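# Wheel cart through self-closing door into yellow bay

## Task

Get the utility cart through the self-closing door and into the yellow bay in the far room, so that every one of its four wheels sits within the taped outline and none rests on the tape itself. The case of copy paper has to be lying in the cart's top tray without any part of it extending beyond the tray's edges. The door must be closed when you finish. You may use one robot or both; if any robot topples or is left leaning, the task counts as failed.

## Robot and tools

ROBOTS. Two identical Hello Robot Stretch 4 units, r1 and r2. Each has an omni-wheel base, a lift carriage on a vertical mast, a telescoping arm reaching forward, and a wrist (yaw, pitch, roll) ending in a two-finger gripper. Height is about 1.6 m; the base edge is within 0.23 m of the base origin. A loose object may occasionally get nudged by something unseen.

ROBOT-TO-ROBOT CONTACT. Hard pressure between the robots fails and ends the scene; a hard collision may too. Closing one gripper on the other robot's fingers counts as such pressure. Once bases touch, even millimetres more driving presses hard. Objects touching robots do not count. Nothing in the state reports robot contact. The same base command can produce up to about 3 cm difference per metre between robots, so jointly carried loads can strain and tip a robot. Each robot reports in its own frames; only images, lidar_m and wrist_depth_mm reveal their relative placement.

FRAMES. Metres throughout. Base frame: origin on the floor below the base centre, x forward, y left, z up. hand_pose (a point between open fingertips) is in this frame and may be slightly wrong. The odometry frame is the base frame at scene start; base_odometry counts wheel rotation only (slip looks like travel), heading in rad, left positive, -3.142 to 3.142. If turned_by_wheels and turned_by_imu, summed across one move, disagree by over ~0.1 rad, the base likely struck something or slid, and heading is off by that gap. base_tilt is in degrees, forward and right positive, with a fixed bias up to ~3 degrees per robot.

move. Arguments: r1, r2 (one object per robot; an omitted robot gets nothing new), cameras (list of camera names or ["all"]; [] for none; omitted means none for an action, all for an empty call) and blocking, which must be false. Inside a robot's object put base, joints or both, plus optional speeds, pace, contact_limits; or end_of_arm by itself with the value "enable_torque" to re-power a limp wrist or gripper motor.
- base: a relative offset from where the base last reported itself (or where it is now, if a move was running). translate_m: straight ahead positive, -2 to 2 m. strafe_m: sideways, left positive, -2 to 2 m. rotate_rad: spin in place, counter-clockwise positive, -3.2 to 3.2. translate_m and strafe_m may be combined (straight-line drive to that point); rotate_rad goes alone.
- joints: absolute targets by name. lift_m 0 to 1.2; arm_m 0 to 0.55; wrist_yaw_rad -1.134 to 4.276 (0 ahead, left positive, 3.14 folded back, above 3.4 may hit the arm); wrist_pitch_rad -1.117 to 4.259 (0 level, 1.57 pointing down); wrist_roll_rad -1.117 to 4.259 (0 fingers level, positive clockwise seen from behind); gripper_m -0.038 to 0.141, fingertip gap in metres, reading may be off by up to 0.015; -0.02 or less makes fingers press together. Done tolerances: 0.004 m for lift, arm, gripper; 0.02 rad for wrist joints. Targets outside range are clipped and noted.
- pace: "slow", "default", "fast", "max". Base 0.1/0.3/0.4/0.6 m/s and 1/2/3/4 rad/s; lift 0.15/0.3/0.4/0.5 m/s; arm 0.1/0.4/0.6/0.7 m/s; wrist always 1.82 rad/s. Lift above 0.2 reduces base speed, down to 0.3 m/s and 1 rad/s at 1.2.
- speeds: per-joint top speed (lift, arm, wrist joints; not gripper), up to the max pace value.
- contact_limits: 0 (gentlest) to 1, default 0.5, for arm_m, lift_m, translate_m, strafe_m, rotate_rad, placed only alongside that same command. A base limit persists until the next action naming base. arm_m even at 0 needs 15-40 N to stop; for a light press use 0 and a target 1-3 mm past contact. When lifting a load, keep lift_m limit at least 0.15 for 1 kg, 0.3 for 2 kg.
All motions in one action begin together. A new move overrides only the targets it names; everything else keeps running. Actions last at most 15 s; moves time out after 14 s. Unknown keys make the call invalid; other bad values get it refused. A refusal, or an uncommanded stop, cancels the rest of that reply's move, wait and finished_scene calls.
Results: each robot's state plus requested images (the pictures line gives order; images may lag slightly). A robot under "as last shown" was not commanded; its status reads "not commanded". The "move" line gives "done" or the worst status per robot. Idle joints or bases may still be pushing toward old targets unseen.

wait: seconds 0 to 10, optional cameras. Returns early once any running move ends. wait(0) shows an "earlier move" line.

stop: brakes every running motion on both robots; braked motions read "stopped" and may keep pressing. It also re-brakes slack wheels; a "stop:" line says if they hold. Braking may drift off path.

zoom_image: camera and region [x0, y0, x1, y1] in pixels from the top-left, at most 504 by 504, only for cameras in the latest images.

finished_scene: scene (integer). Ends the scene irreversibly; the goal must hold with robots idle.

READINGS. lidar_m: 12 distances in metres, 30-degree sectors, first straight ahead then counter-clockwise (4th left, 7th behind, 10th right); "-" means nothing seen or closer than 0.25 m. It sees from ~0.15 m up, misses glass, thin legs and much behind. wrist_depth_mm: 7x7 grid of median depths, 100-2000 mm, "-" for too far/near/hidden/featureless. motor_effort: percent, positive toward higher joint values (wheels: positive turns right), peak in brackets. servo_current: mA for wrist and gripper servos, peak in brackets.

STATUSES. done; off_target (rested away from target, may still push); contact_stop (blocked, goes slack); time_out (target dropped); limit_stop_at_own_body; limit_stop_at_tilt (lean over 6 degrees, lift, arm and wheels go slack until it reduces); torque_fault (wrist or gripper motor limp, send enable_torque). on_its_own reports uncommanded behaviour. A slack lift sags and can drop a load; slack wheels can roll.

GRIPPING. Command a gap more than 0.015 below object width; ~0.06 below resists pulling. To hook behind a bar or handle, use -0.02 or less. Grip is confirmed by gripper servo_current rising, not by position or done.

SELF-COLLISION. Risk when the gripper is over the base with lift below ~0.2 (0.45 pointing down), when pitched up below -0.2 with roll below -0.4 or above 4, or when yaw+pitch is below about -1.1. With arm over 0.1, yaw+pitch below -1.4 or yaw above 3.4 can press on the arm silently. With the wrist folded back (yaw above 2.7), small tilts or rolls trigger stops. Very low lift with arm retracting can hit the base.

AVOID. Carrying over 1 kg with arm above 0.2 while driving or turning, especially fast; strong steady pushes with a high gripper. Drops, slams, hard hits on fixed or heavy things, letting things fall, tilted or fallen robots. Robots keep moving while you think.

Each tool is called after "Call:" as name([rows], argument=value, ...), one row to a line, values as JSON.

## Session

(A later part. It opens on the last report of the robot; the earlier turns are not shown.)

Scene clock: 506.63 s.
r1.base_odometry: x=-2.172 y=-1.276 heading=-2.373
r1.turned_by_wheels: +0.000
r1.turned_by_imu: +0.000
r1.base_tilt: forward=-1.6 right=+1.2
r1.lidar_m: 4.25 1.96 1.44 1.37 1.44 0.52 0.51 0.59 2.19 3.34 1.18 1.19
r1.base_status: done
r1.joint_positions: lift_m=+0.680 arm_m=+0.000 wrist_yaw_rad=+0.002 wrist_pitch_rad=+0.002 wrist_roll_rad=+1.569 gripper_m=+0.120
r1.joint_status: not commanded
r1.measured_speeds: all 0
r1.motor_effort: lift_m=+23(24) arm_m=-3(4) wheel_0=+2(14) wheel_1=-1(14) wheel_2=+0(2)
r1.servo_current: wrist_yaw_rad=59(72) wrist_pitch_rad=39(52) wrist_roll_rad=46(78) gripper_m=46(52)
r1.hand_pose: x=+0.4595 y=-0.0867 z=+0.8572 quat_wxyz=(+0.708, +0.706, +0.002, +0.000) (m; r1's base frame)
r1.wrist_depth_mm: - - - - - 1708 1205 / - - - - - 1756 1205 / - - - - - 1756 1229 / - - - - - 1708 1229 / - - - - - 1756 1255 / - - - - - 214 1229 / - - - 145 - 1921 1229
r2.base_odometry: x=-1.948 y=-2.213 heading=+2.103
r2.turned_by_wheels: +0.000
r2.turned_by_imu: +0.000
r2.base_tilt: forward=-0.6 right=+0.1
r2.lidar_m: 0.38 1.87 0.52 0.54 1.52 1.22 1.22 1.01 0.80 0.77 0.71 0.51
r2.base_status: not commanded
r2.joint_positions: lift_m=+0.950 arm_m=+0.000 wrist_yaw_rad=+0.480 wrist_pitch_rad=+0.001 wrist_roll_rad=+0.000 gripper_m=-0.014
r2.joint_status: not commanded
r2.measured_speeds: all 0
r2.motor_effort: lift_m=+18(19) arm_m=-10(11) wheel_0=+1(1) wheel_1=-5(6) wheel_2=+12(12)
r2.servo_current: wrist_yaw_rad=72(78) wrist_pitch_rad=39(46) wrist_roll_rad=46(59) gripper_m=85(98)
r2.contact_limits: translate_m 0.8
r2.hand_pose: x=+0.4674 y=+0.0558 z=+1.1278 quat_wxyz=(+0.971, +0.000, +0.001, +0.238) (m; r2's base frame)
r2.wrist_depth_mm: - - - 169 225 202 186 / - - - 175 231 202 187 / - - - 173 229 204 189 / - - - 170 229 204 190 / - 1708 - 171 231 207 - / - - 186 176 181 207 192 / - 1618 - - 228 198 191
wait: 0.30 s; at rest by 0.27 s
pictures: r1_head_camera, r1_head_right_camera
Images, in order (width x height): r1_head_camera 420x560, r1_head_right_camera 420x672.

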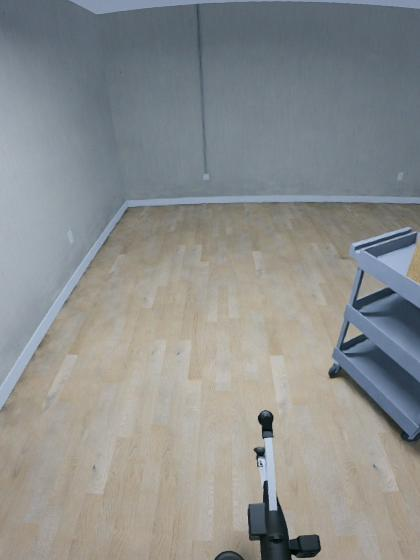

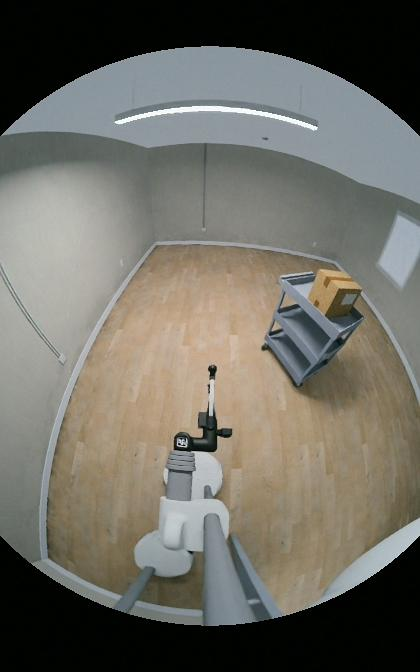

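Call:
move(blocking=false, r1={"base":{"translate_m":1.9},"pace":"fast"})

Call:
wait(seconds=8)

Call:
move(blocking=false, r1={"base":{"rotate_rad":-2.2}})

Call:
wait(seconds=5)

Call:
wait(seconds=0.3, cameras=["r1_head_camera","r1_head_left_camera"])

Scene clock: 517.83 s.
move: r1 moving
r1.base_odometry: x=-2.206 y=-1.309 heading=-2.373
r1.turned_by_wheels: +0.000
r1.turned_by_imu: +0.000
r1.base_tilt: forward=-1.6 right=+1.3
r1.lidar_m: 4.22 1.96 1.43 1.36 1.42 0.59 0.57 0.61 2.27 3.33 1.13 1.18
r1.base_status: translate_m moving
r1.joint_positions: lift_m=+0.680 arm_m=+0.000 wrist_yaw_rad=+0.002 wrist_pitch_rad=+0.002 wrist_roll_rad=+1.569 gripper_m=+0.120
r1.joint_status: not commanded
r1.measured_speeds: translate_m=+0.188 strafe_m=+0.001 rotate_rad=+0.003 lift_m=+0.000 arm_m=+0.000 wrist_yaw_rad=+0.000 wrist_pitch_rad=+0.000 wrist_roll_rad=+0.000
r1.motor_effort: lift_m=+23(23) arm_m=-4(4) wheel_0=+6(10) wheel_1=+7(8) wheel_2=-12(12)
r1.servo_current: wrist_yaw_rad=59(59) wrist_pitch_rad=39(46) wrist_roll_rad=65(65) gripper_m=39(46)
r1.hand_pose: x=+0.4595 y=-0.0867 z=+0.8572 quat_wxyz=(+0.708, +0.706, +0.002, +0.000) (m; r1's base frame)
r1.wrist_depth_mm: - - - - - 1708 1255 / - - - - - 1708 1205 / - - - - - 1863 1229 / - - - - - 1756 1229 / - - - - - 1808 1281 / - - - - - 214 1255 / - - - 145 - 1921 1255
r2: as last shown
r2.base_tilt: forward=-0.7 right=+0.0
r2.lidar_m: 0.41 1.86 0.58 0.62 1.54 1.22 1.21 1.02 0.80 0.80 0.76 0.51
r2.motor_effort: lift_m=+18(19) arm_m=-11(11) wheel_0=+0(1) wheel_1=-6(6) wheel_2=+12(12)
r2.servo_current: wrist_yaw_rad=72(78) wrist_pitch_rad=39(46) wrist_roll_rad=39(59) gripper_m=85(98)
r2.contact_limits: translate_m 0.8
r2.wrist_depth_mm: - - - 169 225 202 187 / - - - 175 229 202 187 / - - - 172 229 204 189 / - - - 170 230 205 189 / - 1756 - 172 232 206 - / - - 186 176 181 206 190 / - 1618 - - 230 198 191
pictures: none

Scene clock: 523.43 s.
earlier move: r1 done
r1.base_odometry: x=-3.538 y=-2.597 heading=-2.373
r1.turned_by_wheels: +0.000
r1.turned_by_imu: +0.000
r1.base_tilt: forward=-1.6 right=+1.3
r1.lidar_m: 2.37 1.96 1.43 1.35 1.41 1.96 2.40 1.00 0.81 3.34 3.34 2.48
r1.base_status: done
r1.joint_positions: lift_m=+0.680 arm_m=+0.000 wrist_yaw_rad=+0.002 wrist_pitch_rad=+0.002 wrist_roll_rad=+1.569 gripper_m=+0.120
r1.joint_status: not commanded
r1.measured_speeds: all 0
r1.motor_effort: lift_m=+23(23) arm_m=-3(4) wheel_0=+0(10) wheel_1=-1(8) wheel_2=+2(12)
r1.servo_current: wrist_yaw_rad=52(78) wrist_pitch_rad=46(52) wrist_roll_rad=33(72) gripper_m=39(52)
r1.hand_pose: x=+0.4595 y=-0.0868 z=+0.8572 quat_wxyz=(+0.708, +0.706, +0.002, +0.000) (m; r1's base frame)
r1.wrist_depth_mm: - - - - - 1756 1205 / - - - - - 1756 1205 / - - - - - 1756 1205 / - - - - - 1756 1229 / - - - - - 1756 1255 / - - - - - 213 1229 / - - - 145 - 1921 1255
r2.base_odometry: x=-1.948 y=-2.213 heading=+2.103
r2.turned_by_wheels: +0.000
r2.turned_by_imu: +0.001
r2.base_tilt: forward=-0.6 right=+0.1
r2.lidar_m: 0.41 1.86 1.87 2.43 1.52 1.22 1.20 1.02 0.79 0.80 0.72 0.50
r2.base_status: not commanded
r2.joint_positions: lift_m=+0.950 arm_m=+0.000 wrist_yaw_rad=+0.480 wrist_pitch_rad=+0.001 wrist_roll_rad=+0.000 gripper_m=-0.014
r2.joint_status: not commanded
r2.measured_speeds: all 0
r2.motor_effort: lift_m=+19(19) arm_m=-11(11) wheel_0=+1(1) wheel_1=-6(6) wheel_2=+12(12)
r2.servo_current: wrist_yaw_rad=46(78) wrist_pitch_rad=39(46) wrist_roll_rad=52(59) gripper_m=85(98)
r2.contact_limits: translate_m 0.8
r2.hand_pose: x=+0.4674 y=+0.0558 z=+1.1278 quat_wxyz=(+0.971, +0.000, +0.001, +0.238) (m; r2's base frame)
r2.wrist_depth_mm: - - - 169 225 201 187 / - - - 175 230 202 187 / - - - 172 229 204 189 / - - - 170 229 205 189 / - 1708 - 171 230 206 - / - - 186 176 181 206 191 / - 1576 - - 229 198 191
wait: 5.60 of 8 s (r1 has come to rest)
pictures: none

Scene clock: 523.93 s.
move: r1 moving
r1.base_odometry: x=-3.538 y=-2.597 heading=-2.626
r1.turned_by_wheels: -0.253
r1.turned_by_imu: -0.254
r1.base_tilt: forward=-1.6 right=+1.3
r1.lidar_m: 2.37 2.38 1.55 1.37 1.36 1.61 2.42 2.44 0.81 0.91 3.34 2.72
r1.base_status: rotate_rad moving
r1.joint_positions: lift_m=+0.680 arm_m=+0.000 wrist_yaw_rad=+0.002 wrist_pitch_rad=+0.002 wrist_roll_rad=+1.569 gripper_m=+0.120
r1.joint_status: not commanded
r1.measured_speeds: translate_m=+0.000 strafe_m=+0.001 rotate_rad=-0.977 lift_m=+0.000 arm_m=+0.000 wrist_yaw_rad=+0.000 wrist_pitch_rad=+0.000 wrist_roll_rad=+0.000
r1.motor_effort: lift_m=+23(23) arm_m=-3(4) wheel_0=+7(9) wheel_1=+6(8) wheel_2=+7(7)
r1.servo_current: wrist_yaw_rad=39(59) wrist_pitch_rad=39(52) wrist_roll_rad=65(65) gripper_m=46(46)
r1.hand_pose: x=+0.4595 y=-0.0868 z=+0.8572 quat_wxyz=(+0.708, +0.706, +0.002, +0.000) (m; r1's base frame)
r1.wrist_depth_mm: - - - - - 1708 1182 / - - - - - 1708 1229 / - - - - - 1756 1205 / - - - - - 1756 1229 / - - - - - 1756 1255 / - - - - - 214 1255 / - - - 145 - 1921 1255
r2: as last shown
r2.turned_by_imu: +0.000
r2.base_tilt: forward=-0.6 right=+0.0
r2.lidar_m: 0.40 1.85 1.86 2.40 1.50 1.22 1.21 1.01 0.81 0.76 0.75 0.51
r2.motor_effort: lift_m=+19(19) arm_m=-10(11) wheel_0=+1(1) wheel_1=-6(6) wheel_2=+12(12)
r2.servo_current: wrist_yaw_rad=59(78) wrist_pitch_rad=46(46) wrist_roll_rad=46(59) gripper_m=85(91)
r2.contact_limits: translate_m 0.8
r2.wrist_depth_mm: - - - 169 226 202 187 / - - - 175 230 202 187 / - - - 172 229 204 188 / - - - 170 229 205 190 / - 1708 - 171 230 206 - / - - 186 176 181 207 191 / - 1661 - - 229 198 191
pictures: none

Scene clock: 525.83 s.
earlier move: r1 done
r1.base_odometry: x=-3.538 y=-2.597 heading=+1.710
r1.turned_by_wheels: -1.947
r1.turned_by_imu: -1.958
r1.base_tilt: forward=-1.5 right=+1.3
r1.lidar_m: 0.79 0.99 3.39 2.54 2.38 2.18 1.48 1.37 1.41 1.80 2.38 1.36
r1.base_status: done
r1.joint_positions: lift_m=+0.680 arm_m=+0.000 wrist_yaw_rad=+0.002 wrist_pitch_rad=+0.002 wrist_roll_rad=+1.569 gripper_m=+0.120
r1.joint_status: not commanded
r1.measured_speeds: all 0
r1.motor_effort: lift_m=+23(23) arm_m=-4(4) wheel_0=+2(9) wheel_1=+0(9) wheel_2=+1(9)
r1.servo_current: wrist_yaw_rad=46(65) wrist_pitch_rad=39(52) wrist_roll_rad=46(65) gripper_m=46(52)
r1.hand_pose: x=+0.4595 y=-0.0868 z=+0.8572 quat_wxyz=(+0.708, +0.706, +0.001, +0.000) (m; r1's base frame)
r1.wrist_depth_mm: - - - - - 1661 1205 / - - - - - 1708 1229 / - - - - - 1708 1118 / - - 946 904 - - - / - - 891 634 - 647 - / - - 931 668 1118 213 - / - - - 145 - 778 -
r2.base_odometry: x=-1.948 y=-2.213 heading=+2.103
r2.turned_by_wheels: +0.000
r2.turned_by_imu: +0.000
r2.base_tilt: forward=-0.6 right=+0.0
r2.lidar_m: 0.42 1.86 1.86 2.41 1.51 1.23 1.18 1.01 0.80 0.78 0.73 0.52
r2.base_status: not commanded
r2.joint_positions: lift_m=+0.950 arm_m=+0.000 wrist_yaw_rad=+0.480 wrist_pitch_rad=+0.001 wrist_roll_rad=+0.000 gripper_m=-0.014
r2.joint_status: not commanded
r2.measured_speeds: all 0
r2.motor_effort: lift_m=+19(19) arm_m=-10(11) wheel_0=+0(1) wheel_1=-6(6) wheel_2=+12(12)
r2.servo_current: wrist_yaw_rad=59(78) wrist_pitch_rad=39(46) wrist_roll_rad=39(59) gripper_m=91(91)
r2.contact_limits: translate_m 0.8
r2.hand_pose: x=+0.4674 y=+0.0558 z=+1.1278 quat_wxyz=(+0.971, +0.000, +0.001, +0.238) (m; r2's base frame)
r2.wrist_depth_mm: - - - 168 225 200 187 / - - - 175 230 202 187 / - - - 172 229 204 189 / - - - 170 229 206 190 / - 1708 - 171 230 206 - / - - 186 176 181 206 191 / - 1576 - - 229 198 191
wait: 1.90 of 5 s (r1 has come to rest)
pictures: none

Scene clock: 526.13 s.
r1.base_odometry: x=-3.538 y=-2.597 heading=+1.710
r1.turned_by_wheels: +0.000
r1.turned_by_imu: +0.000
r1.base_tilt: forward=-1.6 right=+1.3
r1.lidar_m: 0.78 0.98 3.39 2.55 2.37 2.15 1.47 1.37 1.39 1.84 2.39 1.40
r1.base_status: done
r1.joint_positions: lift_m=+0.680 arm_m=+0.000 wrist_yaw_rad=+0.002 wrist_pitch_rad=+0.002 wrist_roll_rad=+1.569 gripper_m=+0.120
r1.joint_status: not commanded
r1.measured_speeds: all 0
r1.motor_effort: lift_m=+23(23) arm_m=-4(4) wheel_0=+2(9) wheel_1=+0(9) wheel_2=+1(9)
r1.servo_current: wrist_yaw_rad=33(65) wrist_pitch_rad=39(52) wrist_roll_rad=59(65) gripper_m=46(52)
r1.hand_pose: x=+0.4595 y=-0.0868 z=+0.8572 quat_wxyz=(+0.708, +0.706, +0.001, +0.000) (m; r1's base frame)
r1.wrist_depth_mm: - - - - - 1708 1205 / - - - - - 1708 1229 / - - - - - 1708 1118 / - - 976 931 - - - / - - 891 647 - 647 - / - - 946 668 1118 214 - / - - - 145 - 778 -
r2.base_odometry: x=-1.948 y=-2.213 heading=+2.103
r2.turned_by_wheels: +0.000
r2.turned_by_imu: +0.000
r2.base_tilt: forward=-0.6 right=+0.1
r2.lidar_m: 0.42 1.89 1.86 2.39 1.54 1.23 1.21 0.99 0.81 0.79 0.74 0.52
r2.base_status: not commanded
r2.joint_positions: lift_m=+0.950 arm_m=+0.000 wrist_yaw_rad=+0.480 wrist_pitch_rad=+0.001 wrist_roll_rad=+0.000 gripper_m=-0.014
r2.joint_status: not commanded
r2.measured_speeds: all 0
r2.motor_effort: lift_m=+19(19) arm_m=-11(11) wheel_0=+0(1) wheel_1=-6(6) wheel_2=+12(12)
r2.servo_current: wrist_yaw_rad=65(78) wrist_pitch_rad=39(46) wrist_roll_rad=39(59) gripper_m=85(91)
r2.contact_limits: translate_m 0.8
r2.hand_pose: x=+0.4674 y=+0.0558 z=+1.1278 quat_wxyz=(+0.971, +0.000, +0.001, +0.238) (m; r2's base frame)
r2.wrist_depth_mm: - - - 169 224 202 187 / - - - 175 229 202 188 / - - - 172 228 204 189 / - - - 171 230 205 189 / - 1756 - 171 230 206 - / - - 186 176 180 207 191 / - 1618 - - 229 198 191
wait: 0.30 s; at rest by 0.27 s
pictures: r1_head_camera, r1_head_left_camera
Images, in order (width x height): r1_head_camera 420x560, r1_head_left_camera 420x672.

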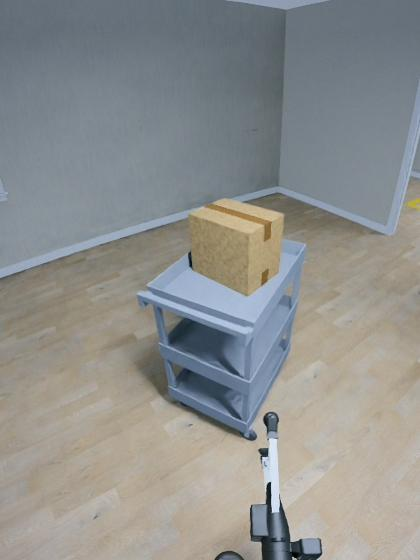

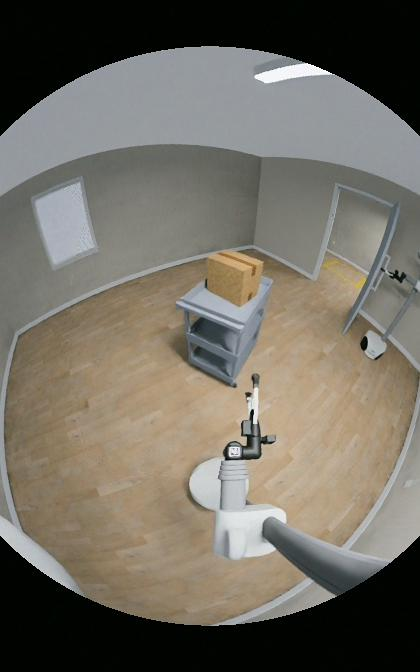

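Call:
move(blocking=false, r1={"base":{"translate_m":-0.15,"strafe_m":0.5}})

Call:
wait(seconds=4)

Call:
move(blocking=false, r1={"base":{"rotate_rad":-0.5}})

Call:
wait(seconds=3)

Call:
wait(seconds=0.3, cameras=["r1_head_camera","r1_wrist_camera"])

Scene clock: 535.93 s.
move: r1 moving
r1.base_odometry: x=-3.567 y=-2.610 heading=+1.710
r1.turned_by_wheels: +0.000
r1.turned_by_imu: +0.000
r1.base_tilt: forward=-1.6 right=+1.3
r1.lidar_m: 0.81 1.05 3.40 2.51 2.35 2.21 1.48 1.36 1.42 1.82 2.43 1.27
r1.base_status: translate_m moving; strafe_m moving
r1.joint_positions: lift_m=+0.680 arm_m=+0.000 wrist_yaw_rad=+0.002 wrist_pitch_rad=+0.002 wrist_roll_rad=+1.569 gripper_m=+0.120
r1.joint_status: not commanded
r1.measured_speeds: translate_m=-0.036 strafe_m=+0.121 rotate_rad=-0.004 lift_m=+0.000 arm_m=+0.000 wrist_yaw_rad=+0.000 wrist_pitch_rad=+0.000 wrist_roll_rad=+0.000
r1.motor_effort: lift_m=+23(23) arm_m=-4(4) wheel_0=-9(12) wheel_1=+8(8) wheel_2=+5(5)
r1.servo_current: wrist_yaw_rad=46(65) wrist_pitch_rad=39(46) wrist_roll_rad=52(59) gripper_m=46(52)
r1.hand_pose: x=+0.4595 y=-0.0868 z=+0.8572 quat_wxyz=(+0.708, +0.706, +0.001, +0.000) (m; r1's base frame)
r1.wrist_depth_mm: - - - - - 1708 1205 / - - - - - 1661 1229 / - - - - - 1229 1118 / - - 946 878 - - - / - - 931 654 - 661 - / - - 991 699 1182 212 - / - - - 145 - - -
r2: as last shown
r2.lidar_m: 0.43 1.89 1.85 2.44 1.52 1.23 1.22 0.99 0.80 0.78 0.72 0.50
r2.motor_effort: lift_m=+18(19) arm_m=-10(11) wheel_0=+1(1) wheel_1=-6(6) wheel_2=+12(12)
r2.servo_current: wrist_yaw_rad=65(78) wrist_pitch_rad=39(46) wrist_roll_rad=52(59) gripper_m=85(91)
r2.contact_limits: translate_m 0.8
r2.wrist_depth_mm: - - - 169 225 201 187 / - - - 174 230 202 187 / - - - 172 228 204 189 / - - - 170 230 204 190 / - 1708 - 171 229 206 - / - - 186 175 180 206 191 / - 1618 - - 229 198 192
pictures: none

Scene clock: 538.63 s.
earlier move: r1 done
r1.base_odometry: x=-4.012 y=-2.815 heading=+1.710
r1.turned_by_wheels: +0.000
r1.turned_by_imu: +0.002
r1.base_tilt: forward=-1.6 right=+1.3
r1.lidar_m: 1.12 3.14 2.98 2.01 1.87 1.92 1.64 1.54 1.59 2.04 2.89 1.08
r1.base_status: done
r1.joint_positions: lift_m=+0.680 arm_m=+0.000 wrist_yaw_rad=+0.002 wrist_pitch_rad=+0.002 wrist_roll_rad=+1.569 gripper_m=+0.120
r1.joint_status: not commanded
r1.measured_speeds: all 0
r1.motor_effort: lift_m=+23(23) arm_m=-4(4) wheel_0=+0(12) wheel_1=+2(10) wheel_2=+1(5)
r1.servo_current: wrist_yaw_rad=39(65) wrist_pitch_rad=46(52) wrist_roll_rad=46(65) gripper_m=46(52)
r1.hand_pose: x=+0.4595 y=-0.0868 z=+0.8572 quat_wxyz=(+0.708, +0.706, +0.001, +0.000) (m; r1's base frame)
r1.wrist_depth_mm: - - - 1008 - 831 - / - - 1098 1060 - 891 878 / - - - 1182 - 1537 946 / - - - - - 1808 1182 / - - - - - 1756 1255 / - - - - - 213 1255 / - - - 145 - 1921 1229
r2.base_odometry: x=-1.948 y=-2.213 heading=+2.103
r2.turned_by_wheels: +0.000
r2.turned_by_imu: +0.000
r2.base_tilt: forward=-0.6 right=+0.0
r2.lidar_m: 0.40 1.86 1.86 2.94 1.52 1.21 1.22 0.97 0.82 0.79 0.67 0.50
r2.base_status: not commanded
r2.joint_positions: lift_m=+0.950 arm_m=+0.000 wrist_yaw_rad=+0.480 wrist_pitch_rad=+0.001 wrist_roll_rad=+0.000 gripper_m=-0.014
r2.joint_status: not commanded
r2.measured_speeds: all 0
r2.motor_effort: lift_m=+19(19) arm_m=-11(11) wheel_0=+1(1) wheel_1=-6(6) wheel_2=+12(12)
r2.servo_current: wrist_yaw_rad=65(78) wrist_pitch_rad=46(46) wrist_roll_rad=52(59) gripper_m=85(91)
r2.contact_limits: translate_m 0.8
r2.hand_pose: x=+0.4674 y=+0.0558 z=+1.1278 quat_wxyz=(+0.971, +0.000, +0.001, +0.238) (m; r2's base frame)
r2.wrist_depth_mm: - - - 169 225 201 186 / - - - 175 229 202 187 / - - - 172 228 204 189 / - - - 170 230 205 190 / - 1708 - 171 232 206 - / - - 186 176 181 206 191 / - 1661 - - 229 198 191
wait: 2.70 of 4 s (r1 has come to rest)
pictures: none

Scene clock: 539.13 s.
move: r1 moving
r1.base_odometry: x=-4.012 y=-2.815 heading=+1.458
r1.turned_by_wheels: -0.253
r1.turned_by_imu: -0.254
r1.base_tilt: forward=-1.6 right=+1.2
r1.lidar_m: 1.06 3.13 3.15 2.30 1.87 1.86 1.88 1.55 1.55 1.74 2.80 1.08
r1.base_status: rotate_rad moving
r1.joint_positions: lift_m=+0.680 arm_m=+0.000 wrist_yaw_rad=+0.002 wrist_pitch_rad=+0.002 wrist_roll_rad=+1.569 gripper_m=+0.120
r1.joint_status: not commanded
r1.measured_speeds: translate_m=+0.001 strafe_m=+0.000 rotate_rad=-0.970 lift_m=+0.000 arm_m=+0.000 wrist_yaw_rad=+0.000 wrist_pitch_rad=+0.000 wrist_roll_rad=+0.000
r1.motor_effort: lift_m=+23(23) arm_m=-4(4) wheel_0=+9(10) wheel_1=+6(7) wheel_2=+7(7)
r1.servo_current: wrist_yaw_rad=52(59) wrist_pitch_rad=46(46) wrist_roll_rad=52(65) gripper_m=46(46)
r1.hand_pose: x=+0.4595 y=-0.0868 z=+0.8572 quat_wxyz=(+0.708, +0.706, +0.001, +0.000) (m; r1's base frame)
r1.wrist_depth_mm: - - - - - 1708 1182 / - - - - - 1618 1138 / - - - 1098 - - 904 / - - - 1138 - 960 946 / - - - - - 1708 1042 / - - - - - 213 1255 / - - - 145 - 1921 1281
r2: as last shown
r2.lidar_m: 0.42 1.87 1.85 2.93 1.52 1.23 1.21 0.99 0.76 0.79 0.72 0.53
r2.servo_current: wrist_yaw_rad=52(72) wrist_pitch_rad=39(52) wrist_roll_rad=52(59) gripper_m=85(91)
r2.contact_limits: translate_m 0.8
r2.wrist_depth_mm: - - - 169 224 202 187 / - - - 175 230 202 187 / - - - 172 229 204 189 / - - - 170 230 204 189 / - 1708 - 172 231 206 - / - - 186 176 181 208 191 / - 1576 - - 228 197 191
pictures: none

Scene clock: 539.93 s.
earlier move: r1 done
r1.base_odometry: x=-4.012 y=-2.815 heading=+1.210
r1.turned_by_wheels: -0.247
r1.turned_by_imu: -0.249
r1.base_tilt: forward=-1.6 right=+1.3
r1.lidar_m: 1.08 1.13 3.14 2.86 2.00 1.87 1.92 1.64 1.55 1.57 2.09 2.91
r1.base_status: done
r1.joint_positions: lift_m=+0.680 arm_m=+0.000 wrist_yaw_rad=+0.002 wrist_pitch_rad=+0.002 wrist_roll_rad=+1.569 gripper_m=+0.120
r1.joint_status: not commanded
r1.measured_speeds: all 0
r1.motor_effort: lift_m=+23(23) arm_m=-4(4) wheel_0=+1(10) wheel_1=+0(7) wheel_2=+0(7)
r1.servo_current: wrist_yaw_rad=52(72) wrist_pitch_rad=52(52) wrist_roll_rad=59(72) gripper_m=39(46)
r1.hand_pose: x=+0.4595 y=-0.0869 z=+0.8572 quat_wxyz=(+0.708, +0.706, +0.001, +0.000) (m; r1's base frame)
r1.wrist_depth_mm: - - - - - 1708 1205 / - - - - - 1756 1182 / - - - - - 1756 1229 / - - - - - 1808 1255 / - - - - - - 931 / - - 1118 1138 195 196 917 / - - - 145 917 - -
r2.base_odometry: x=-1.948 y=-2.213 heading=+2.103
r2.turned_by_wheels: +0.000
r2.turned_by_imu: +0.000
r2.base_tilt: forward=-0.6 right=+0.1
r2.lidar_m: 0.39 1.85 1.87 2.94 1.53 1.23 1.21 0.99 0.80 0.78 0.73 0.51
r2.base_status: not commanded
r2.joint_positions: lift_m=+0.950 arm_m=+0.000 wrist_yaw_rad=+0.480 wrist_pitch_rad=+0.001 wrist_roll_rad=+0.000 gripper_m=-0.014
r2.joint_status: not commanded
r2.measured_speeds: all 0
r2.motor_effort: lift_m=+19(19) arm_m=-10(11) wheel_0=+0(1) wheel_1=-6(6) wheel_2=+12(12)
r2.servo_current: wrist_yaw_rad=65(85) wrist_pitch_rad=39(52) wrist_roll_rad=39(59) gripper_m=85(91)
r2.contact_limits: translate_m 0.8
r2.hand_pose: x=+0.4674 y=+0.0558 z=+1.1278 quat_wxyz=(+0.971, +0.000, +0.001, +0.238) (m; r2's base frame)
r2.wrist_depth_mm: - - - 169 224 202 186 / - - - 175 230 202 187 / - - - 171 229 204 188 / - - - 170 229 205 189 / - 1756 - 171 231 206 - / - - 186 176 180 206 191 / - 1618 - - 229 198 191
wait: 0.80 of 3 s (r1 has come to rest)
pictures: none

Scene clock: 540.23 s.
r1.base_odometry: x=-4.012 y=-2.815 heading=+1.210
r1.turned_by_wheels: +0.000
r1.turned_by_imu: +0.000
r1.base_tilt: forward=-1.6 right=+1.3
r1.lidar_m: 1.07 1.12 3.15 2.87 2.00 1.86 1.93 1.63 1.53 1.56 2.08 2.88
r1.base_status: done
r1.joint_positions: lift_m=+0.680 arm_m=+0.000 wrist_yaw_rad=+0.002 wrist_pitch_rad=+0.002 wrist_roll_rad=+1.569 gripper_m=+0.120
r1.joint_status: not commanded
r1.measured_speeds: all 0
r1.motor_effort: lift_m=+23(23) arm_m=-4(4) wheel_0=+2(10) wheel_1=+0(7) wheel_2=-1(7)
r1.servo_current: wrist_yaw_rad=39(72) wrist_pitch_rad=39(52) wrist_roll_rad=46(72) gripper_m=46(46)
r1.hand_pose: x=+0.4595 y=-0.0869 z=+0.8572 quat_wxyz=(+0.708, +0.706, +0.001, +0.000) (m; r1's base frame)
r1.wrist_depth_mm: - - - - - 1708 1182 / - - - - - 1708 1229 / - - - - - 1708 1205 / - - - - - 1756 1205 / - - - - - - 917 / - - 1138 1118 195 196 931 / - - - 145 917 - -
r2.base_odometry: x=-1.948 y=-2.213 heading=+2.103
r2.turned_by_wheels: +0.000
r2.turned_by_imu: +0.000
r2.base_tilt: forward=-0.6 right=+0.0
r2.lidar_m: 0.41 1.87 1.85 2.91 1.53 1.24 1.20 1.00 0.81 0.80 0.70 0.51
r2.base_status: not commanded
r2.joint_positions: lift_m=+0.950 arm_m=+0.000 wrist_yaw_rad=+0.480 wrist_pitch_rad=+0.001 wrist_roll_rad=+0.000 gripper_m=-0.014
r2.joint_status: not commanded
r2.measured_speeds: all 0
r2.motor_effort: lift_m=+18(19) arm_m=-11(11) wheel_0=+1(1) wheel_1=-6(6) wheel_2=+12(12)
r2.servo_current: wrist_yaw_rad=59(85) wrist_pitch_rad=39(52) wrist_roll_rad=46(59) gripper_m=91(91)
r2.contact_limits: translate_m 0.8
r2.hand_pose: x=+0.4674 y=+0.0558 z=+1.1278 quat_wxyz=(+0.971, +0.000, +0.001, +0.238) (m; r2's base frame)
r2.wrist_depth_mm: - - - 169 225 202 186 / - - - 175 229 202 187 / - - - 172 228 204 189 / - - - 170 230 206 189 / - 1808 - 171 230 206 - / - - 186 176 181 207 191 / - 1618 - - 229 197 191
wait: 0.30 s; at rest by 0.27 s
pictures: r1_head_camera, r1_wrist_camera
Images, in order (width x height): r1_head_camera 420x560, r1_wrist_camera 616x392.

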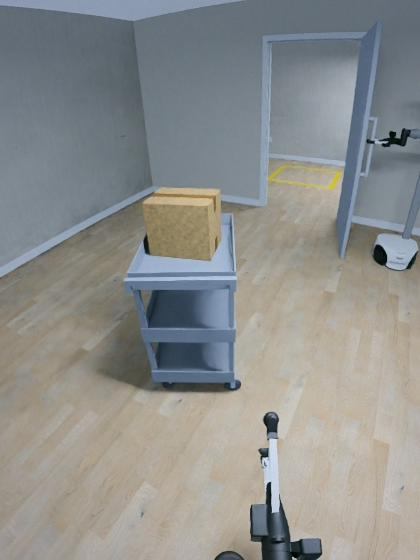

